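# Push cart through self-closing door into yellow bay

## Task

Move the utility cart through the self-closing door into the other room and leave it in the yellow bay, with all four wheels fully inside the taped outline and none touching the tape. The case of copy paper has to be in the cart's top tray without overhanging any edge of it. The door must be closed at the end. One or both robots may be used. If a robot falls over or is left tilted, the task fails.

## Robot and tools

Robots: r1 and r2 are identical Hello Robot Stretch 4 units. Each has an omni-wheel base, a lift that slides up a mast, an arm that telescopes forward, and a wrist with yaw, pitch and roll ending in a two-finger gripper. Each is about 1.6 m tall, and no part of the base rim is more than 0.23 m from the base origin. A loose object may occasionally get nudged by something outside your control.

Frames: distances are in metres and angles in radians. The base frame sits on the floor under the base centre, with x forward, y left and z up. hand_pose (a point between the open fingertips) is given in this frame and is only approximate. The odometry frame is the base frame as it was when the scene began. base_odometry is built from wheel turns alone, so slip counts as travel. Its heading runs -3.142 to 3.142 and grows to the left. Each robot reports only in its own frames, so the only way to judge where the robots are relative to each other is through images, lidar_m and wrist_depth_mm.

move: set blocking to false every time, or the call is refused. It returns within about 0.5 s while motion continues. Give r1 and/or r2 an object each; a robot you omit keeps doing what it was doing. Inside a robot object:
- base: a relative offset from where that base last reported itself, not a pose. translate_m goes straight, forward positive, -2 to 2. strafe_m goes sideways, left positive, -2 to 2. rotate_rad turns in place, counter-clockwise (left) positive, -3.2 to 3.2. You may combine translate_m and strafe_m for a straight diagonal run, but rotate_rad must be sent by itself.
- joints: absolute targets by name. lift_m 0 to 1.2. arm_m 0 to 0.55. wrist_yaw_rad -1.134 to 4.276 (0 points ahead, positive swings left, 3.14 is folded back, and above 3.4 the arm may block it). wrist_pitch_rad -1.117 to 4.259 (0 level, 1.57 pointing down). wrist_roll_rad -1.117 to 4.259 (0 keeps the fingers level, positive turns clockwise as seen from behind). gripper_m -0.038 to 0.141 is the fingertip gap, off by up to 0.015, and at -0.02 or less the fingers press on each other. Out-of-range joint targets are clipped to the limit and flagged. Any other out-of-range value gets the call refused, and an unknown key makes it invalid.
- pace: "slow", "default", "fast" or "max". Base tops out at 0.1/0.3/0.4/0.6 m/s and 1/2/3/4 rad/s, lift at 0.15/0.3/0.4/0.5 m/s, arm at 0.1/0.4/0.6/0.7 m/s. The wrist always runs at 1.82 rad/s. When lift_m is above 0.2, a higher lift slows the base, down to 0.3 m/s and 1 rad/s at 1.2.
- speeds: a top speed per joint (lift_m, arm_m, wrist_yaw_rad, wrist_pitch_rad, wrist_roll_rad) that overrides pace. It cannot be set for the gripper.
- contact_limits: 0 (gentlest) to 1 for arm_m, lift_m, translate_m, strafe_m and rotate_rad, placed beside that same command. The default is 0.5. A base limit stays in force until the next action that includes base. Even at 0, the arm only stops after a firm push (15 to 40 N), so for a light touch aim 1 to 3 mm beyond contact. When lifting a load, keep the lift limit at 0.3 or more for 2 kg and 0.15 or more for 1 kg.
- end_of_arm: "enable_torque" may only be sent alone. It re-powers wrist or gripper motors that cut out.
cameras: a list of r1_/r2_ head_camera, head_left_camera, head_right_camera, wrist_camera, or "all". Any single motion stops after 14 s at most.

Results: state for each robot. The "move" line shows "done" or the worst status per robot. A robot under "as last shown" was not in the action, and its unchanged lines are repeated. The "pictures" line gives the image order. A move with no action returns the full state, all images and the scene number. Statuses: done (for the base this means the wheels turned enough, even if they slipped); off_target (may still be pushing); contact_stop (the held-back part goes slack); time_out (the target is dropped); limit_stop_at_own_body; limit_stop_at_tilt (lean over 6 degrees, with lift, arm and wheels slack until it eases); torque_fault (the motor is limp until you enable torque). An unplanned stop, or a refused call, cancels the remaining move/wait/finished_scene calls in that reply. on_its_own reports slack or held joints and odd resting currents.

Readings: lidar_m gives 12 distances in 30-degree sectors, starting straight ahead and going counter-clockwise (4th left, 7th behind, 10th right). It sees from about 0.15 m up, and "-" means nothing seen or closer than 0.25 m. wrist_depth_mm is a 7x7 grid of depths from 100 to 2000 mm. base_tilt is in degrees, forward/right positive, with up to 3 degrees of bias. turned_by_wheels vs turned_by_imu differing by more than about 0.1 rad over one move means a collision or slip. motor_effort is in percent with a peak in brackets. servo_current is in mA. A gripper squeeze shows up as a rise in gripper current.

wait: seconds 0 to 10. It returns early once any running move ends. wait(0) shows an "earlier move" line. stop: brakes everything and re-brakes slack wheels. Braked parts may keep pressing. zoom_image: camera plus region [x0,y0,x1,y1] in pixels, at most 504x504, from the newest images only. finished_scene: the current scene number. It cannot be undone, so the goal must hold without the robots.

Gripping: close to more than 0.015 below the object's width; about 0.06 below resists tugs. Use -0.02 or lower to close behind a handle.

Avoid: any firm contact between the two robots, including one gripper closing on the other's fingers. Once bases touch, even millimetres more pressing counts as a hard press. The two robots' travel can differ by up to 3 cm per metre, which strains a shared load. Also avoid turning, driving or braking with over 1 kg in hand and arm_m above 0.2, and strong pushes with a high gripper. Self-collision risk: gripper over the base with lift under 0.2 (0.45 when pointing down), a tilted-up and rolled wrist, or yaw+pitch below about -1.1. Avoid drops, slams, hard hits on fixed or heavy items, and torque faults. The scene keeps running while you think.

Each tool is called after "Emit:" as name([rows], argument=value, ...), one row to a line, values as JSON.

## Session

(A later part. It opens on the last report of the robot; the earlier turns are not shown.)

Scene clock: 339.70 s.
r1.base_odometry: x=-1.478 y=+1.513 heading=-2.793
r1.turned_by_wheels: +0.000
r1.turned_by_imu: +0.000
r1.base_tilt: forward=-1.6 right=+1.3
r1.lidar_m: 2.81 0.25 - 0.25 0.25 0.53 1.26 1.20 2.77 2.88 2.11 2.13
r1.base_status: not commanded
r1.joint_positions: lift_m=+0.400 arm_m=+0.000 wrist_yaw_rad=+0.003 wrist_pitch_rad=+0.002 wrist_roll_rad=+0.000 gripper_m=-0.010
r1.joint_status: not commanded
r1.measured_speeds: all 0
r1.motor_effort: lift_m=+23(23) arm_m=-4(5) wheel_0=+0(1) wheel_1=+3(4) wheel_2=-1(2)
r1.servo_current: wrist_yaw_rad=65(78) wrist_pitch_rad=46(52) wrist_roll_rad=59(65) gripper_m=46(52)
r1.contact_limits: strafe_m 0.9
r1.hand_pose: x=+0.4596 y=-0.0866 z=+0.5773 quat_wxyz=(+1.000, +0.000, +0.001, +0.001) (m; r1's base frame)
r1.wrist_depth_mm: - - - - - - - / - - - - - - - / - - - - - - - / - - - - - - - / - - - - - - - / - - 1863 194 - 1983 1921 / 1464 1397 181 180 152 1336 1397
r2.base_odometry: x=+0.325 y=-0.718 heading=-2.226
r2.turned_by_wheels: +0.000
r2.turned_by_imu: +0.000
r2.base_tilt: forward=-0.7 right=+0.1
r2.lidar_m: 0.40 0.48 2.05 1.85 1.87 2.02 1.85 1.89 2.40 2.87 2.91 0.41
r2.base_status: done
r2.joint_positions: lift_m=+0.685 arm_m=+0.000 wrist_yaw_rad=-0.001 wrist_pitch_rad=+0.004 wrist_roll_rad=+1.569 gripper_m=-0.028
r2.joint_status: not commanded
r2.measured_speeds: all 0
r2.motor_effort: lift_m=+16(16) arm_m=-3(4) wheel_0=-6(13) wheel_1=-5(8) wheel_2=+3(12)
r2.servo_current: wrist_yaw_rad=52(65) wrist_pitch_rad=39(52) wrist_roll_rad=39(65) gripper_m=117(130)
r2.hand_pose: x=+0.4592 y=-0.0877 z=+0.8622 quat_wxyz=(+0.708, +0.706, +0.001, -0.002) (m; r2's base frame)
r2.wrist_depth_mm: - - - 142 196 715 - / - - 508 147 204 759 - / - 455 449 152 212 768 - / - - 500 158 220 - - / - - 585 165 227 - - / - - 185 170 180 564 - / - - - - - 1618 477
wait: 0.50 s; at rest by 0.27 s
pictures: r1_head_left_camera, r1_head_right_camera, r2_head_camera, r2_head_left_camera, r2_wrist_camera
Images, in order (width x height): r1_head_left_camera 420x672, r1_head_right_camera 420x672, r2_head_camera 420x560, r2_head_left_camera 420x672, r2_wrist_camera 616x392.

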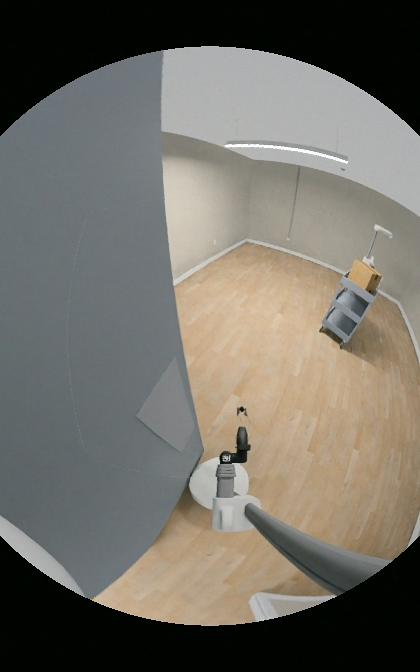

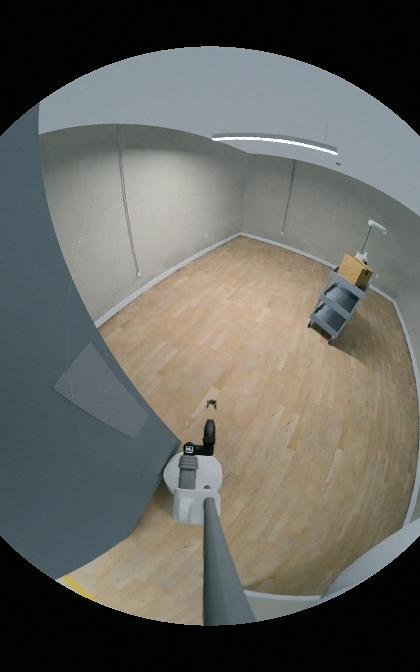

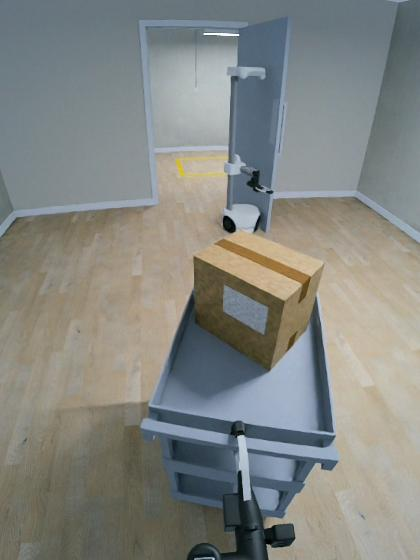

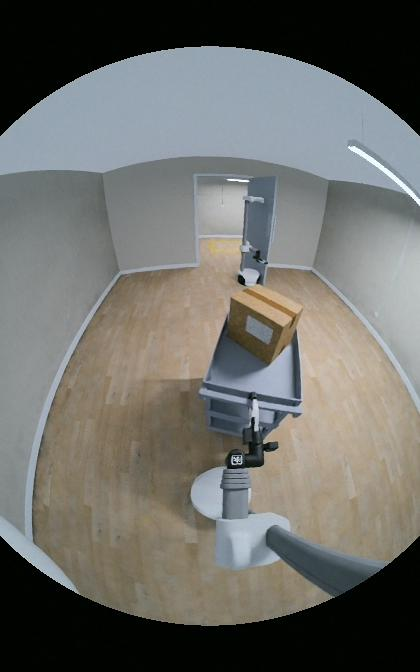

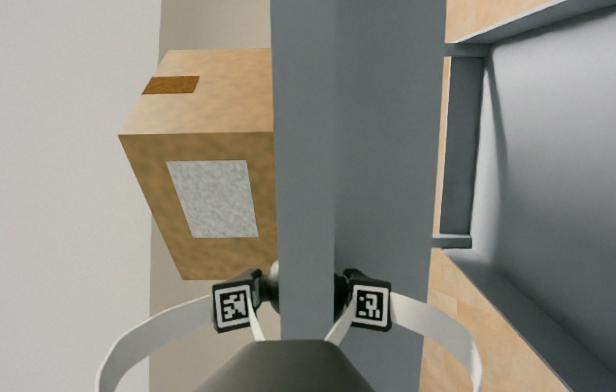

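Emit:
move(r2={"base":{"translate_m":0.45},"pace":"slow"}, blocking=false)

Emit:
wait(seconds=7, cameras=["r1_head_left_camera","r2_head_camera","r2_head_left_camera"])

Scene clock: 347.90 s.
move: r2 moving
r1: as last shown
r1.lidar_m: 2.82 0.25 - 0.25 0.25 0.53 1.24 1.22 2.77 2.90 2.11 2.15
r1.motor_effort: lift_m=+23(23) arm_m=-4(5) wheel_0=+0(1) wheel_1=+3(3) wheel_2=-1(2)
r1.servo_current: wrist_yaw_rad=46(59) wrist_pitch_rad=39(52) wrist_roll_rad=39(72) gripper_m=46(52)
r1.contact_limits: strafe_m 0.9
r1.wrist_depth_mm: - - - - - - - / - - - - - - - / - - - - - - - / - - - - - - - / - - - - - - - / - - 1921 193 - - 1863 / 1499 1397 180 180 153 1366 1366
r2.base_odometry: x=+0.318 y=-0.728 heading=-2.226
r2.turned_by_wheels: +0.000
r2.turned_by_imu: +0.000
r2.base_tilt: forward=-0.7 right=+0.0
r2.lidar_m: 0.40 0.47 2.03 1.84 1.90 2.04 1.86 1.90 2.38 2.86 2.93 0.40
r2.base_status: translate_m moving
r2.joint_positions: lift_m=+0.685 arm_m=+0.000 wrist_yaw_rad=-0.002 wrist_pitch_rad=+0.002 wrist_roll_rad=+1.569 gripper_m=-0.029
r2.joint_status: not commanded
r2.measured_speeds: translate_m=+0.053 strafe_m=+0.000 rotate_rad=-0.002 lift_m=+0.000 arm_m=+0.000 wrist_yaw_rad=+0.000 wrist_pitch_rad=-0.002 wrist_roll_rad=+0.000
r2.motor_effort: lift_m=+16(16) arm_m=+5(5) wheel_0=+7(8) wheel_1=+8(8) wheel_2=-13(14)
r2.servo_current: wrist_yaw_rad=52(59) wrist_pitch_rad=39(46) wrist_roll_rad=46(59) gripper_m=98(124)
r2.hand_pose: x=+0.4591 y=-0.0879 z=+0.8628 quat_wxyz=(+0.708, +0.706, +0.000, -0.001) (m; r2's base frame)
r2.wrist_depth_mm: - - - 138 191 676 - / - - 500 142 198 750 - / - - 439 147 207 - - / - - 496 154 214 - - / - - 580 158 220 - - / - - 185 165 180 1661 - / - - - - 237 1661 492
pictures: none

Scene clock: 353.20 s.
earlier move: r2 done
r1.base_odometry: x=-1.478 y=+1.513 heading=-2.793
r1.turned_by_wheels: +0.000
r1.turned_by_imu: +0.000
r1.base_tilt: forward=-1.6 right=+1.2
r1.lidar_m: 2.81 0.25 - 0.25 0.25 0.51 1.26 1.22 2.77 2.88 1.68 1.71
r1.base_status: not commanded
r1.joint_positions: lift_m=+0.400 arm_m=+0.000 wrist_yaw_rad=+0.003 wrist_pitch_rad=+0.002 wrist_roll_rad=+0.000 gripper_m=-0.010
r1.joint_status: not commanded
r1.measured_speeds: all 0
r1.motor_effort: lift_m=+23(23) arm_m=-4(5) wheel_0=+0(1) wheel_1=+3(4) wheel_2=-1(2)
r1.servo_current: wrist_yaw_rad=52(72) wrist_pitch_rad=39(52) wrist_roll_rad=59(72) gripper_m=39(52)
r1.contact_limits: strafe_m 0.9
r1.hand_pose: x=+0.4596 y=-0.0866 z=+0.5773 quat_wxyz=(+1.000, +0.000, +0.001, +0.001) (m; r1's base frame)
r1.wrist_depth_mm: - - - - - - - / - - - - - - - / - - - - - - - / - - - - - - - / - - - - - - - / - - 1921 195 - 1983 1863 / 1499 1397 181 181 152 1366 1366
r2.base_odometry: x=+0.051 y=-1.075 heading=-2.226
r2.turned_by_wheels: +0.000
r2.turned_by_imu: +0.002
r2.base_tilt: forward=-0.6 right=+0.1
r2.lidar_m: 0.41 0.53 2.09 1.93 1.91 2.49 2.31 2.34 2.96 2.81 2.88 0.38
r2.base_status: done
r2.joint_positions: lift_m=+0.685 arm_m=+0.000 wrist_yaw_rad=-0.001 wrist_pitch_rad=+0.002 wrist_roll_rad=+1.569 gripper_m=-0.029
r2.joint_status: not commanded
r2.measured_speeds: all 0
r2.motor_effort: lift_m=+16(16) arm_m=+5(5) wheel_0=+5(14) wheel_1=+5(8) wheel_2=-7(14)
r2.servo_current: wrist_yaw_rad=46(65) wrist_pitch_rad=39(46) wrist_roll_rad=52(59) gripper_m=98(124)
r2.hand_pose: x=+0.4591 y=-0.0877 z=+0.8628 quat_wxyz=(+0.708, +0.706, +0.000, -0.001) (m; r2's base frame)
r2.wrist_depth_mm: - - 462 112 168 - - / - 415 407 121 176 - - / - - 452 129 189 - - / - - 554 137 202 - - / - - - 149 217 1661 - / - - 186 162 182 1661 517 / - - - - 253 1661 1255
wait: 5.30 of 7 s (r2 has come to rest)
pictures: r1_head_left_camera, r2_head_camera, r2_head_left_camera
Images, in order (width x height): r1_head_left_camera 420x672, r2_head_camera 420x560, r2_head_left_camera 420x672.

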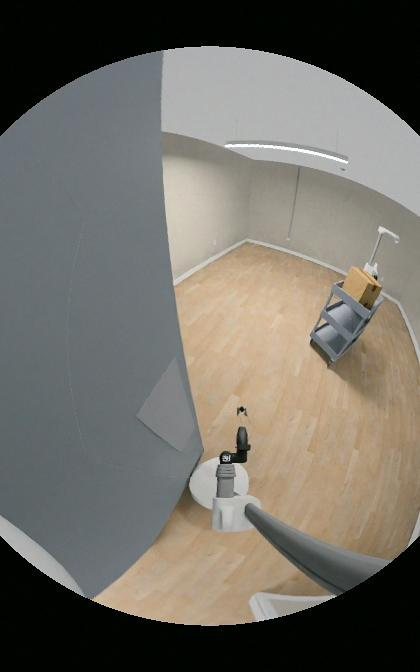

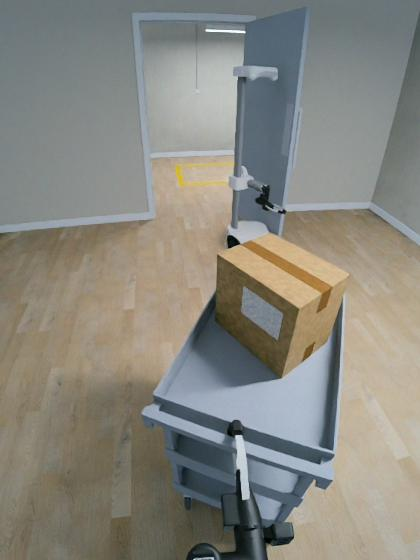

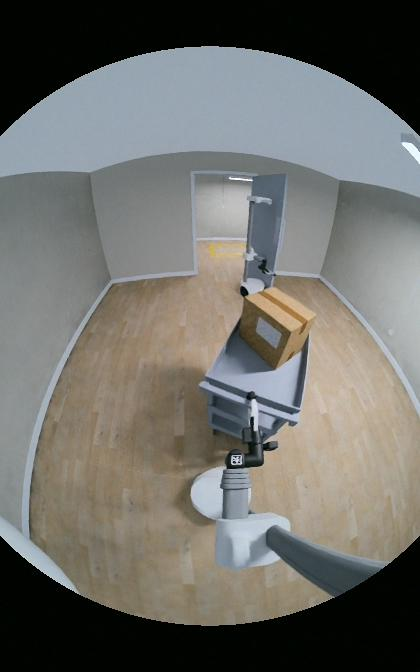

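Emit:
move(r2={"base":{"translate_m":-0.5,"strafe_m":0.25},"pace":"slow"}, blocking=false)

Emit:
wait(seconds=8)

Emit:
move(r2={"base":{"rotate_rad":-0.4},"pace":"slow"}, blocking=false)

Emit:
wait(seconds=3, cameras=["r1_head_left_camera","r2_head_camera","r2_head_left_camera"])

Scene clock: 375.37 s.
move: r2 moving
r1: as last shown
r1.base_tilt: forward=-1.6 right=+1.3
r1.lidar_m: 2.83 0.25 - 0.25 0.25 0.53 1.23 1.22 2.76 2.85 1.68 1.71
r1.motor_effort: lift_m=+23(23) arm_m=-4(4) wheel_0=+0(1) wheel_1=+3(4) wheel_2=-1(1)
r1.servo_current: wrist_yaw_rad=46(59) wrist_pitch_rad=52(52) wrist_roll_rad=46(65) gripper_m=52(52)
r1.contact_limits: strafe_m 0.9
r1.wrist_depth_mm: - - - - - - - / - - - - - - - / - - - - - - - / - - - - - - - / - - - - - - - / - - 1921 195 - 1921 1863 / 1464 1397 181 180 153 1336 1397
r2.base_odometry: x=+0.063 y=-1.069 heading=-2.226
r2.turned_by_wheels: +0.000
r2.turned_by_imu: +0.000
r2.base_tilt: forward=-0.6 right=+0.1
r2.lidar_m: 0.42 3.12 2.11 1.89 1.91 2.46 2.28 2.33 2.94 2.82 2.88 0.39
r2.base_status: translate_m moving; strafe_m moving
r2.joint_positions: lift_m=+0.685 arm_m=+0.000 wrist_yaw_rad=-0.001 wrist_pitch_rad=+0.002 wrist_roll_rad=+1.569 gripper_m=-0.029
r2.joint_status: not commanded
r2.measured_speeds: translate_m=-0.048 strafe_m=+0.024 rotate_rad=-0.003 lift_m=+0.000 arm_m=+0.000 wrist_yaw_rad=+0.000 wrist_pitch_rad=+0.000 wrist_roll_rad=+0.000
r2.motor_effort: lift_m=+16(16) arm_m=+5(5) wheel_0=-9(9) wheel_1=-6(6) wheel_2=+10(11)
r2.servo_current: wrist_yaw_rad=59(59) wrist_pitch_rad=46(46) wrist_roll_rad=46(52) gripper_m=98(98)
r2.hand_pose: x=+0.4591 y=-0.0877 z=+0.8628 quat_wxyz=(+0.708, +0.706, +0.000, -0.001) (m; r2's base frame)
r2.wrist_depth_mm: - - 473 116 172 - - / - 421 410 123 179 - - / - - 452 130 191 - - / - - 549 141 204 - - / - - - 151 220 - - / - - 187 164 180 1661 521 / - - - - 252 1661 1229
pictures: none

Scene clock: 381.63 s.
earlier move: r2 done
r1.base_odometry: x=-1.478 y=+1.513 heading=-2.793
r1.turned_by_wheels: +0.000
r1.turned_by_imu: +0.000
r1.base_tilt: forward=-1.6 right=+1.3
r1.lidar_m: 2.84 0.25 - 0.25 0.25 0.54 1.26 1.23 2.77 2.88 2.23 4.94
r1.base_status: not commanded
r1.joint_positions: lift_m=+0.400 arm_m=+0.000 wrist_yaw_rad=+0.003 wrist_pitch_rad=+0.002 wrist_roll_rad=+0.000 gripper_m=-0.010
r1.joint_status: not commanded
r1.measured_speeds: all 0
r1.motor_effort: lift_m=+23(23) arm_m=-4(5) wheel_0=+0(1) wheel_1=+3(4) wheel_2=-1(2)
r1.servo_current: wrist_yaw_rad=65(78) wrist_pitch_rad=39(52) wrist_roll_rad=78(78) gripper_m=46(59)
r1.contact_limits: strafe_m 0.9
r1.hand_pose: x=+0.4596 y=-0.0866 z=+0.5773 quat_wxyz=(+1.000, +0.000, +0.001, +0.001) (m; r1's base frame)
r1.wrist_depth_mm: - - - - - - - / - - - - - - - / - - - - - - - / - - - - - - - / - - - - - - - / - - 1863 194 - 1921 1808 / 1499 1430 181 180 152 1397 1430
r2.base_odometry: x=+0.554 y=-0.831 heading=-2.226
r2.turned_by_wheels: +0.000
r2.turned_by_imu: +0.001
r2.base_tilt: forward=-0.7 right=+0.0
r2.lidar_m: 0.42 0.45 1.74 1.59 1.60 2.01 1.84 1.85 2.37 3.11 3.16 0.42
r2.base_status: done
r2.joint_positions: lift_m=+0.685 arm_m=+0.000 wrist_yaw_rad=+0.002 wrist_pitch_rad=+0.002 wrist_roll_rad=+1.569 gripper_m=-0.029
r2.joint_status: not commanded
r2.measured_speeds: all 0
r2.motor_effort: lift_m=+16(16) arm_m=+5(5) wheel_0=-2(15) wheel_1=-6(8) wheel_2=+7(12)
r2.servo_current: wrist_yaw_rad=39(65) wrist_pitch_rad=39(46) wrist_roll_rad=52(65) gripper_m=91(104)
r2.hand_pose: x=+0.4594 y=-0.0870 z=+0.8628 quat_wxyz=(+0.708, +0.706, +0.001, +0.000) (m; r2's base frame)
r2.wrist_depth_mm: - - - 140 195 683 - / - - 521 145 202 732 - / - - 445 150 209 - - / - - 492 157 216 798 - / - - 574 163 224 - - / - - 189 169 180 - - / - - - - 241 1661 488
wait: 6.27 of 8 s (r2 has come to rest)
pictures: none

Scene clock: 382.13 s.
move: r2 moving
r1: as last shown
r1.base_tilt: forward=-1.6 right=+1.2
r1.lidar_m: 2.84 0.25 - 0.25 0.25 0.53 1.25 1.20 2.75 2.89 2.22 4.94
r1.motor_effort: lift_m=+23(23) arm_m=-4(4) wheel_0=+0(1) wheel_1=+3(3) wheel_2=-1(2)
r1.servo_current: wrist_yaw_rad=33(65) wrist_pitch_rad=46(46) wrist_roll_rad=33(59) gripper_m=46(46)
r1.contact_limits: strafe_m 0.9
r1.wrist_depth_mm: - - - - - - - / - - - - - - - / - - - - - - - / - - - - - - - / - - - - - - - / - - 1921 194 - 1983 1983 / 1499 1397 180 180 152 1366 1366
r2.base_odometry: x=+0.554 y=-0.831 heading=-2.350
r2.turned_by_wheels: -0.124
r2.turned_by_imu: -0.120
r2.base_tilt: forward=-0.7 right=+0.1
r2.lidar_m: 0.38 0.41 1.88 1.59 1.57 1.94 1.83 1.85 2.16 3.12 3.13 0.40
r2.base_status: rotate_rad moving
r2.joint_positions: lift_m=+0.685 arm_m=+0.000 wrist_yaw_rad=+0.007 wrist_pitch_rad=+0.002 wrist_roll_rad=+1.569 gripper_m=-0.029
r2.joint_status: not commanded
r2.measured_speeds: translate_m=+0.001 strafe_m=-0.002 rotate_rad=-0.488 lift_m=+0.000 arm_m=+0.000 wrist_yaw_rad=+0.000 wrist_pitch_rad=+0.000 wrist_roll_rad=+0.000
r2.motor_effort: lift_m=+16(16) arm_m=+4(5) wheel_0=+11(14) wheel_1=+8(10) wheel_2=+13(13)
r2.servo_current: wrist_yaw_rad=59(59) wrist_pitch_rad=46(46) wrist_roll_rad=46(52) gripper_m=98(98)
r2.hand_pose: x=+0.4598 y=-0.0854 z=+0.8628 quat_wxyz=(+0.708, +0.706, +0.003, +0.002) (m; r2's base frame)
r2.wrist_depth_mm: - - - 159 216 1618 1182 / - - - 161 219 1537 - / - - 521 164 222 809 - / - - 459 166 224 820 - / - - 517 167 227 831 - / - - 190 169 181 - - / - - - - 233 1661 -
pictures: none

Scene clock: 383.20 s.
earlier move: r2 done
r1.base_odometry: x=-1.478 y=+1.513 heading=-2.793
r1.turned_by_wheels: +0.000
r1.turned_by_imu: +0.000
r1.base_tilt: forward=-1.6 right=+1.3
r1.lidar_m: 2.82 0.25 - 0.25 0.25 0.53 1.27 1.18 2.77 2.86 2.24 2.36
r1.base_status: not commanded
r1.joint_positions: lift_m=+0.400 arm_m=+0.000 wrist_yaw_rad=+0.003 wrist_pitch_rad=+0.002 wrist_roll_rad=+0.000 gripper_m=-0.010
r1.joint_status: not commanded
r1.measured_speeds: all 0
r1.motor_effort: lift_m=+23(23) arm_m=-4(4) wheel_0=+0(1) wheel_1=+3(3) wheel_2=-1(2)
r1.servo_current: wrist_yaw_rad=39(72) wrist_pitch_rad=46(52) wrist_roll_rad=33(72) gripper_m=39(52)
r1.contact_limits: strafe_m 0.9
r1.hand_pose: x=+0.4596 y=-0.0866 z=+0.5773 quat_wxyz=(+1.000, +0.000, +0.001, +0.001) (m; r1's base frame)
r1.wrist_depth_mm: - - - - - - - / - - - - - - - / - - - - - - - / - - - - - - - / - - - - - - - / - - 1921 194 - 1983 1863 / 1537 1397 180 180 152 1336 1397
r2.base_odometry: x=+0.554 y=-0.831 heading=-2.625
r2.turned_by_wheels: -0.275
r2.turned_by_imu: -0.267
r2.base_tilt: forward=-0.7 right=+0.1
r2.lidar_m: 0.32 0.31 2.32 1.67 1.58 1.71 1.93 1.83 1.91 2.66 3.12 0.47
r2.base_status: done
r2.joint_positions: lift_m=+0.685 arm_m=+0.000 wrist_yaw_rad=+0.001 wrist_pitch_rad=+0.002 wrist_roll_rad=+1.569 gripper_m=-0.029
r2.joint_status: not commanded
r2.measured_speeds: all 0
r2.motor_effort: lift_m=+16(16) arm_m=+5(5) wheel_0=+4(15) wheel_1=+4(10) wheel_2=+5(13)
r2.servo_current: wrist_yaw_rad=33(65) wrist_pitch_rad=39(52) wrist_roll_rad=39(59) gripper_m=98(98)
r2.hand_pose: x=+0.4594 y=-0.0870 z=+0.8628 quat_wxyz=(+0.708, +0.706, +0.001, +0.000) (m; r2's base frame)
r2.wrist_depth_mm: - - - 260 - 1756 1182 / - - - 296 307 322 320 / - - - 213 277 1808 1229 / - - - 196 256 1756 - / - - 603 182 238 798 - / - - 186 168 180 - - / - - 459 - 211 - -
wait: 1.07 of 3 s (r2 has come to rest)
pictures: r1_head_left_camera, r2_head_camera, r2_head_left_camera
Images, in order (width x height): r1_head_left_camera 420x672, r2_head_camera 420x560, r2_head_left_camera 420x672.

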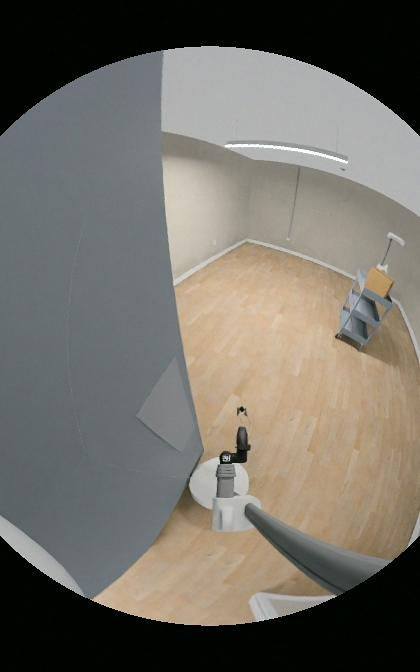

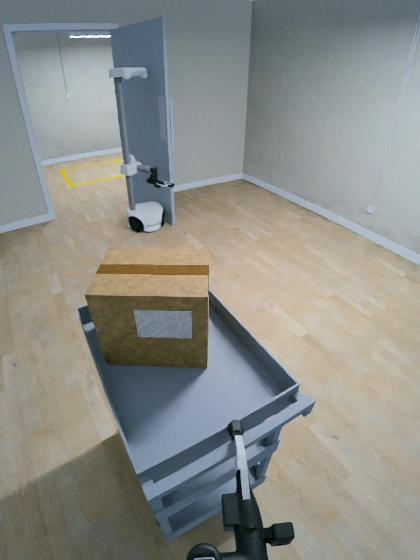

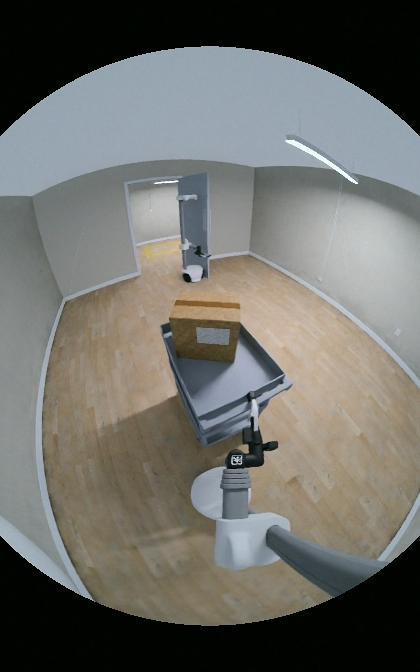

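Emit:
move(r2={"base":{"strafe_m":0.5},"pace":"slow"}, blocking=false)

Emit:
wait(seconds=8, cameras=["r2_head_camera"])

Emit:
move(r2={"base":{"rotate_rad":-0.6},"pace":"slow"}, blocking=false)

Emit:
wait(seconds=3, cameras=["r2_head_camera","r2_head_left_camera"])

Scene clock: 394.37 s.
move: r2 moving
r1: as last shown
r1.lidar_m: 2.85 0.25 - 0.25 0.25 0.55 1.25 1.23 2.76 2.87 2.24 2.36
r1.motor_effort: lift_m=+23(23) arm_m=-4(4) wheel_0=-1(1) wheel_1=+3(4) wheel_2=-1(1)
r1.servo_current: wrist_yaw_rad=33(52) wrist_pitch_rad=46(46) wrist_roll_rad=39(59) gripper_m=39(46)
r1.contact_limits: strafe_m 0.9
r1.wrist_depth_mm: - - - - - - - / - - - - - - - / - - - - - - - / - - - - - - - / - - - - - - - / - - 1921 195 - 1983 1921 / 1464 1397 181 181 152 1336 1366
r2.base_odometry: x=+0.561 y=-0.843 heading=-2.625
r2.turned_by_wheels: +0.000
r2.turned_by_imu: +0.000
r2.base_tilt: forward=-0.7 right=+0.1
r2.lidar_m: 0.29 0.33 2.29 1.64 1.58 1.70 1.92 1.84 1.94 2.65 3.14 0.48
r2.base_status: strafe_m moving
r2.joint_positions: lift_m=+0.685 arm_m=+0.000 wrist_yaw_rad=+0.001 wrist_pitch_rad=+0.002 wrist_roll_rad=+1.569 gripper_m=-0.029
r2.joint_status: not commanded
r2.measured_speeds: translate_m=+0.000 strafe_m=+0.056 rotate_rad=+0.003 lift_m=+0.000 arm_m=+0.000 wrist_yaw_rad=-0.002 wrist_pitch_rad=+0.000 wrist_roll_rad=+0.000
r2.motor_effort: lift_m=+16(16) arm_m=+5(5) wheel_0=-10(12) wheel_1=+7(10) wheel_2=+1(4)
r2.servo_current: wrist_yaw_rad=39(59) wrist_pitch_rad=33(39) wrist_roll_rad=52(52) gripper_m=98(98)
r2.hand_pose: x=+0.4593 y=-0.0872 z=+0.8628 quat_wxyz=(+0.708, +0.706, +0.001, +0.000) (m; r2's base frame)
r2.wrist_depth_mm: - - - 262 - 1756 1205 / - - - 289 307 325 322 / - - - 212 276 1808 1205 / - - - 195 255 1808 - / - - 597 182 238 809 - / - - 186 168 182 - - / - - 459 - 211 - -
pictures: none

Scene clock: 400.00 s.
earlier move: r2 done
r1.base_odometry: x=-1.478 y=+1.513 heading=-2.793
r1.turned_by_wheels: +0.000
r1.turned_by_imu: +0.000
r1.base_tilt: forward=-1.6 right=+1.3
r1.lidar_m: 2.81 0.25 - 0.25 0.25 0.51 1.21 1.22 2.76 2.87 2.17 4.96
r1.base_status: not commanded
r1.joint_positions: lift_m=+0.400 arm_m=+0.000 wrist_yaw_rad=+0.003 wrist_pitch_rad=+0.002 wrist_roll_rad=+0.000 gripper_m=-0.010
r1.joint_status: not commanded
r1.measured_speeds: all 0
r1.motor_effort: lift_m=+23(23) arm_m=-4(4) wheel_0=+0(1) wheel_1=+3(4) wheel_2=-1(2)
r1.servo_current: wrist_yaw_rad=59(72) wrist_pitch_rad=46(52) wrist_roll_rad=39(65) gripper_m=46(52)
r1.contact_limits: strafe_m 0.9
r1.hand_pose: x=+0.4596 y=-0.0866 z=+0.5773 quat_wxyz=(+1.000, +0.000, +0.001, +0.001) (m; r1's base frame)
r1.wrist_depth_mm: - - - - - - - / - - - - - - - / - - - - - - - / - - - - - - - / - - - - - - - / - - 1921 195 - 1983 1863 / 1499 1397 180 180 153 1366 1366
r2.base_odometry: x=+0.801 y=-1.266 heading=-2.625
r2.turned_by_wheels: +0.000
r2.turned_by_imu: +0.000
r2.base_tilt: forward=-0.6 right=+0.1
r2.lidar_m: 0.42 0.45 1.71 1.24 1.15 1.19 1.72 2.07 2.16 2.98 3.57 0.40
r2.base_status: done
r2.joint_positions: lift_m=+0.685 arm_m=+0.000 wrist_yaw_rad=-0.006 wrist_pitch_rad=+0.002 wrist_roll_rad=+1.569 gripper_m=-0.029
r2.joint_status: not commanded
r2.measured_speeds: all 0
r2.motor_effort: lift_m=+16(16) arm_m=+5(5) wheel_0=-3(14) wheel_1=+4(10) wheel_2=+0(4)
r2.servo_current: wrist_yaw_rad=52(72) wrist_pitch_rad=39(52) wrist_roll_rad=39(65) gripper_m=91(104)
r2.hand_pose: x=+0.4587 y=-0.0892 z=+0.8629 quat_wxyz=(+0.708, +0.706, -0.001, -0.003) (m; r2's base frame)
r2.wrist_depth_mm: - - - 140 195 715 - / - - 535 145 202 741 - / - - 449 149 207 - - / - - 484 459 216 - - / - - 564 161 222 - - / - - 187 166 182 - - / - - - - 237 1708 484
wait: 5.63 of 8 s (r2 has come to rest)
pictures: r2_head_camera
Images, in order (width x height): r2_head_camera 420x560.

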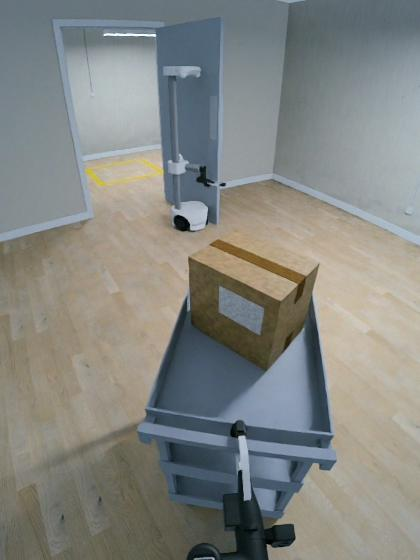

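Scene clock: 400.50 s.
move: r2 moving
r1: as last shown
r1.base_tilt: forward=-1.6 right=+1.2
r1.lidar_m: 2.84 0.25 - 0.25 0.25 0.51 1.21 1.23 2.75 2.88 2.18 4.96
r1.motor_effort: lift_m=+23(23) arm_m=-4(4) wheel_0=-1(1) wheel_1=+3(3) wheel_2=-1(1)
r1.servo_current: wrist_yaw_rad=46(72) wrist_pitch_rad=46(46) wrist_roll_rad=39(59) gripper_m=46(46)
r1.contact_limits: strafe_m 0.9
r1.wrist_depth_mm: - - - - - - - / - - - - - - - / - - - - - - - / - - - - - - - / - - - - - - - / - - 1863 195 - 1921 1921 / 1464 1430 181 180 153 1336 1397
r2.base_odometry: x=+0.800 y=-1.266 heading=-2.749
r2.turned_by_wheels: -0.124
r2.turned_by_imu: -0.120
r2.base_tilt: forward=-0.7 right=+0.0
r2.lidar_m: 0.39 0.40 1.94 1.28 1.14 1.19 1.57 2.07 2.11 2.67 3.55 0.42
r2.base_status: rotate_rad moving
r2.joint_positions: lift_m=+0.685 arm_m=+0.000 wrist_yaw_rad=+0.006 wrist_pitch_rad=+0.002 wrist_roll_rad=+1.569 gripper_m=-0.029
r2.joint_status: not commanded
r2.measured_speeds: translate_m=+0.001 strafe_m=+0.000 rotate_rad=-0.493 lift_m=+0.000 arm_m=+0.000 wrist_yaw_rad=+0.008 wrist_pitch_rad=+0.000 wrist_roll_rad=+0.000
r2.motor_effort: lift_m=+16(16) arm_m=+4(5) wheel_0=+11(12) wheel_1=+7(9) wheel_2=+14(14)
r2.servo_current: wrist_yaw_rad=59(59) wrist_pitch_rad=46(46) wrist_roll_rad=39(65) gripper_m=91(98)
r2.hand_pose: x=+0.4597 y=-0.0858 z=+0.8629 quat_wxyz=(+0.708, +0.706, +0.003, +0.001) (m; r2's base frame)
r2.wrist_depth_mm: - - - 155 212 1618 1182 / - - - 158 215 778 - / - - 504 161 219 809 - / - - 462 163 222 809 - / - - 521 167 225 831 - / - - 188 168 182 - - / - - - - 234 1661 525
pictures: none

Scene clock: 401.83 s.
earlier move: r2 done
r1.base_odometry: x=-1.478 y=+1.513 heading=-2.793
r1.turned_by_wheels: +0.000
r1.turned_by_imu: +0.000
r1.base_tilt: forward=-1.6 right=+1.3
r1.lidar_m: 2.83 0.25 - 0.25 0.25 0.51 1.24 1.22 2.75 2.88 2.33 4.95
r1.base_status: not commanded
r1.joint_positions: lift_m=+0.400 arm_m=+0.000 wrist_yaw_rad=+0.003 wrist_pitch_rad=+0.002 wrist_roll_rad=+0.000 gripper_m=-0.010
r1.joint_status: not commanded
r1.measured_speeds: all 0
r1.motor_effort: lift_m=+23(23) arm_m=-4(4) wheel_0=+0(1) wheel_1=+3(4) wheel_2=-1(1)
r1.servo_current: wrist_yaw_rad=39(72) wrist_pitch_rad=39(52) wrist_roll_rad=39(72) gripper_m=46(46)
r1.contact_limits: strafe_m 0.9
r1.hand_pose: x=+0.4596 y=-0.0866 z=+0.5773 quat_wxyz=(+1.000, +0.000, +0.001, +0.001) (m; r1's base frame)
r1.wrist_depth_mm: - - - - - - - / - - - - - - - / - - - - - - - / - - - - - - - / - - - - - - - / - - 1921 195 - - 1863 / 1499 1397 180 180 153 1366 1397
r2.base_odometry: x=+0.801 y=-1.266 heading=+3.059
r2.turned_by_wheels: -0.474
r2.turned_by_imu: -0.461
r2.base_tilt: forward=-0.7 right=+0.1
r2.lidar_m: 0.25 0.28 3.71 1.80 1.26 1.13 1.18 1.60 2.07 2.13 2.79 0.49
r2.base_status: done
r2.joint_positions: lift_m=+0.685 arm_m=+0.000 wrist_yaw_rad=-0.002 wrist_pitch_rad=+0.002 wrist_roll_rad=+1.569 gripper_m=-0.029
r2.joint_status: not commanded
r2.measured_speeds: all 0
r2.motor_effort: lift_m=+16(16) arm_m=-4(5) wheel_0=+6(13) wheel_1=+5(9) wheel_2=+4(16)
r2.servo_current: wrist_yaw_rad=52(78) wrist_pitch_rad=46(46) wrist_roll_rad=46(65) gripper_m=98(98)
r2.hand_pose: x=+0.4592 y=-0.0879 z=+0.8629 quat_wxyz=(+0.708, +0.706, +0.000, -0.001) (m; r2's base frame)
r2.wrist_depth_mm: - - - - - 1756 1160 / - - - 320 - 1756 1160 / - - - 315 355 364 366 / - - - 217 290 1756 1255 / - - - 188 250 1756 517 / - - 186 162 178 691 - / - 413 415 - 203 - -
wait: 1.33 of 3 s (r2 has come to rest)
pictures: r2_head_camera, r2_head_left_camera
Images, in order (width x height): r2_head_camera 420x560, r2_head_left_camera 420x672.

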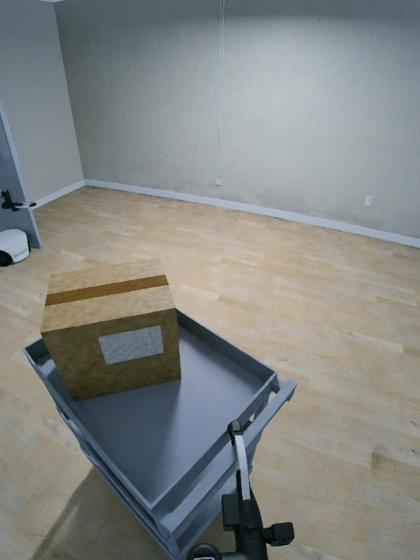

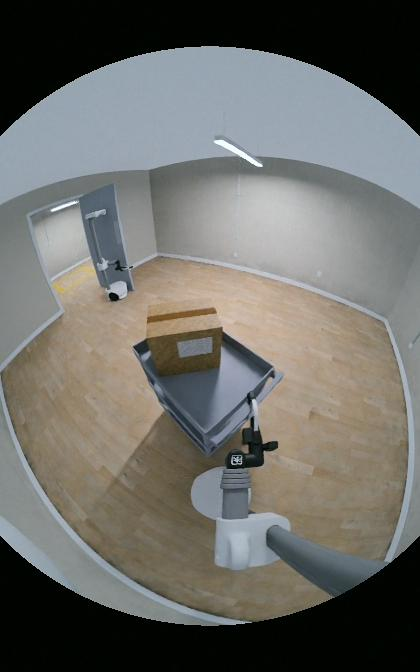

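Emit:
move(r2={"base":{"strafe_m":0.65,"translate_m":0.05},"pace":"slow"}, blocking=false)

Emit:
wait(seconds=9, cameras=["r2_head_camera"])

Emit:
move(r2={"base":{"rotate_rad":-0.6},"pace":"slow"}, blocking=false)

Emit:
wait(seconds=3, cameras=["r2_head_camera","r2_head_left_camera"])

Scene clock: 407.37 s.
move: r2 moving
r1: as last shown
r1.lidar_m: 2.85 0.25 - 0.25 0.25 0.54 1.23 1.19 2.75 2.88 2.31 4.95
r1.motor_effort: lift_m=+23(23) arm_m=-4(5) wheel_0=+0(1) wheel_1=+3(3) wheel_2=-1(2)
r1.servo_current: wrist_yaw_rad=52(52) wrist_pitch_rad=46(46) wrist_roll_rad=52(52) gripper_m=39(46)
r1.contact_limits: strafe_m 0.9
r1.wrist_depth_mm: - - - - - - - / - - - - - - - / - - - - - - - / - - - - - - - / - - - - - - - / - - 1921 195 - 1983 1921 / 1464 1397 180 181 153 1336 1366
r2.base_odometry: x=+0.799 y=-1.279 heading=+3.059
r2.turned_by_wheels: -0.001
r2.turned_by_imu: +0.000
r2.base_tilt: forward=-0.6 right=+0.1
r2.lidar_m: 0.25 0.25 3.69 1.84 1.27 1.15 1.17 1.60 2.08 2.15 2.81 0.50
r2.base_status: translate_m moving; strafe_m moving
r2.joint_positions: lift_m=+0.685 arm_m=+0.000 wrist_yaw_rad=-0.002 wrist_pitch_rad=+0.002 wrist_roll_rad=+1.569 gripper_m=-0.029
r2.joint_status: not commanded
r2.measured_speeds: translate_m=+0.004 strafe_m=+0.054 rotate_rad=+0.003 lift_m=+0.000 arm_m=+0.000 wrist_yaw_rad=+0.000 wrist_pitch_rad=+0.000 wrist_roll_rad=+0.000
r2.motor_effort: lift_m=+16(16) arm_m=-3(4) wheel_0=-8(9) wheel_1=+9(10) wheel_2=-7(8)
r2.servo_current: wrist_yaw_rad=33(52) wrist_pitch_rad=39(46) wrist_roll_rad=39(52) gripper_m=91(98)
r2.hand_pose: x=+0.4592 y=-0.0879 z=+0.8629 quat_wxyz=(+0.708, +0.706, +0.000, -0.001) (m; r2's base frame)
r2.wrist_depth_mm: - - - - - 1756 1205 / - - - 314 - 1756 1205 / - - - 314 355 366 413 / - - - 216 286 1756 1255 / - - - 188 249 1708 517 / - - 186 161 179 691 - / - 410 415 - 203 - -
pictures: none

Scene clock: 414.57 s.
earlier move: r2 done
r1.base_odometry: x=-1.478 y=+1.513 heading=-2.793
r1.turned_by_wheels: +0.000
r1.turned_by_imu: +0.000
r1.base_tilt: forward=-1.6 right=+1.3
r1.lidar_m: 2.82 0.25 - 0.25 0.25 0.53 1.22 1.22 2.75 2.89 1.91 4.96
r1.base_status: not commanded
r1.joint_positions: lift_m=+0.400 arm_m=+0.000 wrist_yaw_rad=+0.003 wrist_pitch_rad=+0.002 wrist_roll_rad=+0.000 gripper_m=-0.010
r1.joint_status: not commanded
r1.measured_speeds: all 0
r1.motor_effort: lift_m=+23(23) arm_m=-4(5) wheel_0=+0(1) wheel_1=+3(4) wheel_2=-1(2)
r1.servo_current: wrist_yaw_rad=59(72) wrist_pitch_rad=39(52) wrist_roll_rad=59(72) gripper_m=46(52)
r1.contact_limits: strafe_m 0.9
r1.hand_pose: x=+0.4596 y=-0.0866 z=+0.5773 quat_wxyz=(+1.000, +0.000, +0.001, +0.001) (m; r1's base frame)
r1.wrist_depth_mm: - - - - - - - / - - - - - - - / - - - - - - - / - - - - - - - / - - - - - - - / - - 1921 195 - 1983 1921 / 1499 1397 180 181 153 1336 1397
r2.base_odometry: x=+0.697 y=-1.909 heading=+3.059
r2.turned_by_wheels: +0.000
r2.turned_by_imu: -0.001
r2.base_tilt: forward=-0.7 right=+0.0
r2.lidar_m: 0.36 0.37 3.12 1.46 1.00 0.95 0.98 1.27 2.68 2.77 3.59 0.42
r2.base_status: done
r2.joint_positions: lift_m=+0.685 arm_m=+0.000 wrist_yaw_rad=-0.008 wrist_pitch_rad=+0.002 wrist_roll_rad=+1.569 gripper_m=-0.029
r2.joint_status: not commanded
r2.measured_speeds: all 0
r2.motor_effort: lift_m=+16(16) arm_m=-4(4) wheel_0=-4(15) wheel_1=+4(10) wheel_2=-7(12)
r2.servo_current: wrist_yaw_rad=52(72) wrist_pitch_rad=33(46) wrist_roll_rad=39(59) gripper_m=104(111)
r2.hand_pose: x=+0.4586 y=-0.0897 z=+0.8629 quat_wxyz=(+0.708, +0.706, -0.002, -0.003) (m; r2's base frame)
r2.wrist_depth_mm: - - - 203 267 273 274 / - - - 194 256 1756 1229 / - - - 187 247 1756 539 / - - 634 180 238 798 - / - - 462 175 229 - - / - - 187 167 180 - - / - - 512 - 216 213 -
wait: 7.20 of 9 s (r2 has come to rest)
pictures: r2_head_camera
Images, in order (width x height): r2_head_camera 420x560.

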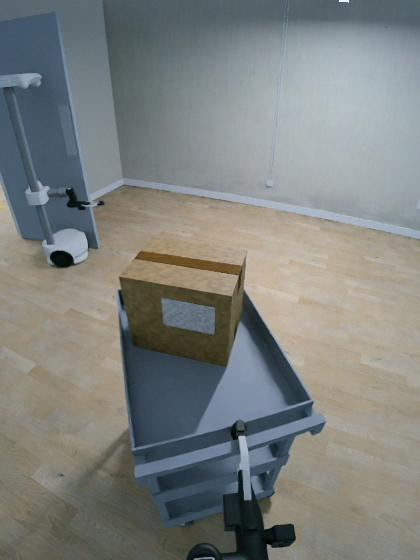

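Scene clock: 415.07 s.
move: r2 moving
r1: as last shown
r1.lidar_m: 2.83 0.25 - 0.25 0.26 0.53 1.26 1.21 2.76 2.89 1.93 4.95
r1.motor_effort: lift_m=+23(23) arm_m=-4(4) wheel_0=+0(0) wheel_1=+3(3) wheel_2=-1(1)
r1.servo_current: wrist_yaw_rad=59(59) wrist_pitch_rad=39(46) wrist_roll_rad=33(65) gripper_m=46(46)
r1.contact_limits: strafe_m 0.9
r1.wrist_depth_mm: - - - - - - - / - - - - - - - / - - - - - - - / - - - - - - - / - - - - - - - / - - 1921 195 - 1983 1863 / 1499 1397 180 180 153 1336 1366
r2.base_odometry: x=+0.697 y=-1.909 heading=+2.935
r2.turned_by_wheels: -0.123
r2.turned_by_imu: -0.120
r2.base_tilt: forward=-0.7 right=+0.0
r2.lidar_m: 0.31 0.34 3.11 1.72 1.08 0.95 0.94 1.13 2.24 2.71 3.27 0.46
r2.base_status: rotate_rad moving
r2.joint_positions: lift_m=+0.685 arm_m=+0.000 wrist_yaw_rad=+0.010 wrist_pitch_rad=+0.002 wrist_roll_rad=+1.569 gripper_m=-0.029
r2.joint_status: not commanded
r2.measured_speeds: translate_m=-0.001 strafe_m=+0.000 rotate_rad=-0.492 lift_m=+0.000 arm_m=+0.000 wrist_yaw_rad=+0.021 wrist_pitch_rad=+0.000 wrist_roll_rad=+0.000
r2.motor_effort: lift_m=+16(16) arm_m=-3(4) wheel_0=+11(15) wheel_1=+8(9) wheel_2=+15(15)
r2.servo_current: wrist_yaw_rad=59(65) wrist_pitch_rad=39(46) wrist_roll_rad=46(52) gripper_m=91(98)
r2.hand_pose: x=+0.4602 y=-0.0845 z=+0.8629 quat_wxyz=(+0.708, +0.706, +0.004, +0.003) (m; r2's base frame)
r2.wrist_depth_mm: - - - 250 296 1430 1138 / - - - 271 276 1537 1160 / - - - 200 260 1756 517 / - - - 190 249 788 - / - - 500 181 236 809 - / - - 188 171 181 - - / - - 477 - 216 - -
pictures: none

Scene clock: 416.43 s.
earlier move: r2 done
r1.base_odometry: x=-1.478 y=+1.513 heading=-2.793
r1.turned_by_wheels: +0.000
r1.turned_by_imu: +0.000
r1.base_tilt: forward=-1.6 right=+1.3
r1.lidar_m: 2.85 0.25 - 0.25 0.25 0.52 1.23 1.20 2.76 2.91 2.09 4.96
r1.base_status: not commanded
r1.joint_positions: lift_m=+0.400 arm_m=+0.000 wrist_yaw_rad=+0.003 wrist_pitch_rad=+0.002 wrist_roll_rad=+0.000 gripper_m=-0.010
r1.joint_status: not commanded
r1.measured_speeds: all 0
r1.motor_effort: lift_m=+23(23) arm_m=-4(4) wheel_0=+0(1) wheel_1=+3(4) wheel_2=-1(2)
r1.servo_current: wrist_yaw_rad=52(72) wrist_pitch_rad=33(46) wrist_roll_rad=52(65) gripper_m=46(46)
r1.contact_limits: strafe_m 0.9
r1.hand_pose: x=+0.4596 y=-0.0866 z=+0.5773 quat_wxyz=(+1.000, +0.000, +0.001, +0.001) (m; r1's base frame)
r1.wrist_depth_mm: - - - - - - - / - - - - - - - / - - - - - - - / - - - - - - - / - - - - - - - / - - 1921 194 - 1983 1808 / 1499 1397 180 180 152 1336 1397
r2.base_odometry: x=+0.697 y=-1.909 heading=+2.460
r2.turned_by_wheels: -0.475
r2.turned_by_imu: -0.466
r2.base_tilt: forward=-0.7 right=+0.1
r2.lidar_m: 0.25 0.25 0.61 3.13 1.58 1.04 0.92 0.96 1.16 2.51 2.71 0.54
r2.base_status: done
r2.joint_positions: lift_m=+0.685 arm_m=+0.000 wrist_yaw_rad=+0.013 wrist_pitch_rad=+0.003 wrist_roll_rad=+1.569 gripper_m=-0.029
r2.joint_status: not commanded
r2.measured_speeds: all 0
r2.motor_effort: lift_m=+17(17) arm_m=+5(6) wheel_0=+8(17) wheel_1=+6(16) wheel_2=+5(19)
r2.servo_current: wrist_yaw_rad=72(85) wrist_pitch_rad=46(46) wrist_roll_rad=46(59) gripper_m=98(104)
r2.hand_pose: x=+0.4603 y=-0.0835 z=+0.8625 quat_wxyz=(+0.708, +0.707, +0.006, +0.004) (m; r2's base frame)
r2.wrist_depth_mm: - - - - - 1661 1160 / - - - - - 1708 1182 / - - - 345 - 1708 1182 / - - - 254 373 387 387 / - - - 202 276 1708 1255 / - - - 166 179 1576 504 / - - - - 197 122 -
wait: 1.37 of 3 s (r2 has come to rest)
pictures: r2_head_camera, r2_head_left_camera
Images, in order (width x height): r2_head_camera 420x560, r2_head_left_camera 420x672.

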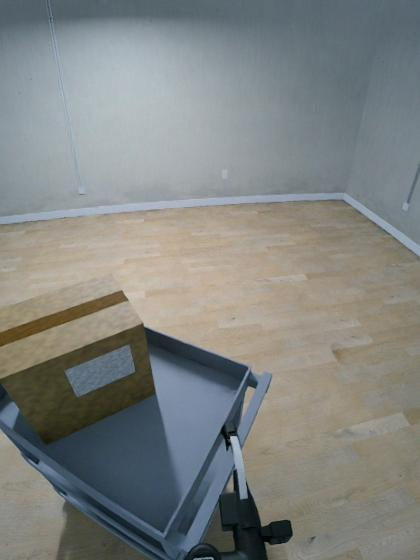

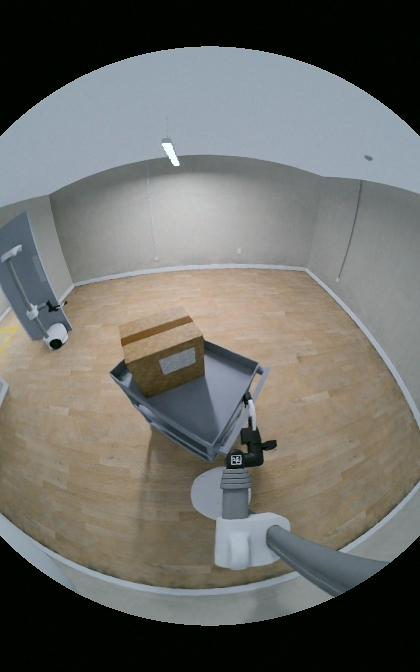

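Emit:
move(r2={"base":{"strafe_m":0.65,"translate_m":0.1},"pace":"slow"}, blocking=false)

Emit:
wait(seconds=9, cameras=["r2_head_camera","r2_head_left_camera"])

Scene clock: 422.60 s.
move: r2 moving
r1: as last shown
r1.lidar_m: 2.83 0.25 - 0.25 0.26 0.53 1.25 1.19 2.76 2.88 2.08 4.95
r1.motor_effort: lift_m=+23(23) arm_m=-4(4) wheel_0=+0(1) wheel_1=+3(4) wheel_2=-1(1)
r1.servo_current: wrist_yaw_rad=52(59) wrist_pitch_rad=46(46) wrist_roll_rad=20(59) gripper_m=39(46)
r1.contact_limits: strafe_m 0.9
r1.wrist_depth_mm: - - - - - - - / - - - - - - - / - - - - - - - / - - - - - - - / - - - - - - - / - - 1921 195 - 1983 1921 / 1464 1430 180 180 152 1336 1336
r2.base_odometry: x=+0.688 y=-1.918 heading=+2.460
r2.turned_by_wheels: +0.000
r2.turned_by_imu: +0.000
r2.base_tilt: forward=-0.7 right=+0.1
r2.lidar_m: 0.25 0.25 0.63 3.10 1.58 1.05 0.93 0.96 1.15 2.49 2.73 0.50
r2.base_status: translate_m moving; strafe_m moving
r2.joint_positions: lift_m=+0.685 arm_m=+0.000 wrist_yaw_rad=+0.013 wrist_pitch_rad=+0.003 wrist_roll_rad=+1.569 gripper_m=-0.029
r2.joint_status: not commanded
r2.measured_speeds: translate_m=+0.008 strafe_m=+0.052 rotate_rad=-0.003 lift_m=+0.000 arm_m=+0.000 wrist_yaw_rad=-0.018 wrist_pitch_rad=+0.000 wrist_roll_rad=+0.000
r2.motor_effort: lift_m=+17(17) arm_m=+5(6) wheel_0=-6(8) wheel_1=+10(13) wheel_2=-8(8)
r2.servo_current: wrist_yaw_rad=72(85) wrist_pitch_rad=39(46) wrist_roll_rad=52(52) gripper_m=91(104)
r2.hand_pose: x=+0.4603 y=-0.0837 z=+0.8625 quat_wxyz=(+0.708, +0.707, +0.005, +0.004) (m; r2's base frame)
r2.wrist_depth_mm: - - - - - 1661 1138 / - - - - - 1708 1160 / - - - 345 - 1708 1182 / - - - 252 368 384 382 / - - - 191 273 1708 1255 / - - 187 159 177 1618 504 / - - - - 197 - -
pictures: none

Scene clock: 429.90 s.
earlier move: r2 done
r1.base_odometry: x=-1.478 y=+1.513 heading=-2.793
r1.turned_by_wheels: +0.000
r1.turned_by_imu: +0.000
r1.base_tilt: forward=-1.6 right=+1.3
r1.lidar_m: 2.83 0.25 - 0.25 0.25 0.52 1.24 1.22 2.76 2.09 1.74 4.96
r1.base_status: not commanded
r1.joint_positions: lift_m=+0.400 arm_m=+0.000 wrist_yaw_rad=+0.003 wrist_pitch_rad=+0.002 wrist_roll_rad=+0.000 gripper_m=-0.010
r1.joint_status: not commanded
r1.measured_speeds: all 0
r1.motor_effort: lift_m=+23(23) arm_m=-4(4) wheel_0=+0(1) wheel_1=+3(4) wheel_2=-1(2)
r1.servo_current: wrist_yaw_rad=52(78) wrist_pitch_rad=39(52) wrist_roll_rad=52(72) gripper_m=46(52)
r1.contact_limits: strafe_m 0.9
r1.hand_pose: x=+0.4596 y=-0.0866 z=+0.5773 quat_wxyz=(+1.000, +0.000, +0.001, +0.001) (m; r1's base frame)
r1.wrist_depth_mm: - - - - - - - / - - - - - - - / - - - - - - - / - - - - - - - / - - - - - - - / - - 1921 195 - 1983 1921 / 1499 1430 181 180 152 1366 1336
r2.base_odometry: x=+0.210 y=-2.351 heading=+2.460
r2.turned_by_wheels: -0.001
r2.turned_by_imu: -0.001
r2.base_tilt: forward=-0.7 right=+0.0
r2.lidar_m: 0.39 0.39 2.13 2.50 1.88 1.24 1.13 1.15 1.45 2.95 3.36 0.45
r2.base_status: done
r2.joint_positions: lift_m=+0.685 arm_m=+0.000 wrist_yaw_rad=-0.006 wrist_pitch_rad=+0.003 wrist_roll_rad=+1.569 gripper_m=-0.029
r2.joint_status: not commanded
r2.measured_speeds: all 0
r2.motor_effort: lift_m=+17(17) arm_m=+5(6) wheel_0=-6(15) wheel_1=+3(13) wheel_2=-8(12)
r2.servo_current: wrist_yaw_rad=65(85) wrist_pitch_rad=39(46) wrist_roll_rad=52(65) gripper_m=98(104)
r2.hand_pose: x=+0.4586 y=-0.0892 z=+0.8625 quat_wxyz=(+0.708, +0.707, -0.001, -0.003) (m; r2's base frame)
r2.wrist_depth_mm: - - - 169 228 254 1118 / - - - 169 229 1661 554 / - - 597 170 229 820 - / - - 466 230 231 831 - / - - 492 171 232 842 - / - - 186 173 177 - - / - - 621 - - 120 -
wait: 7.30 of 9 s (r2 has come to rest)
pictures: r2_head_camera, r2_head_left_camera
Images, in order (width x height): r2_head_camera 420x560, r2_head_left_camera 420x672.

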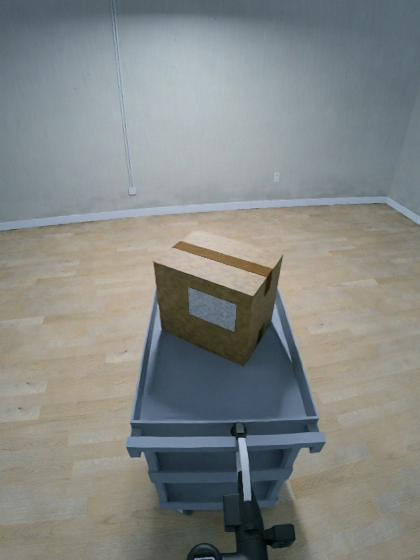

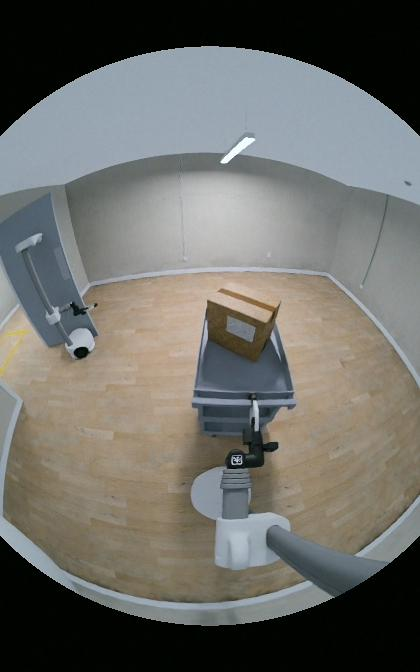

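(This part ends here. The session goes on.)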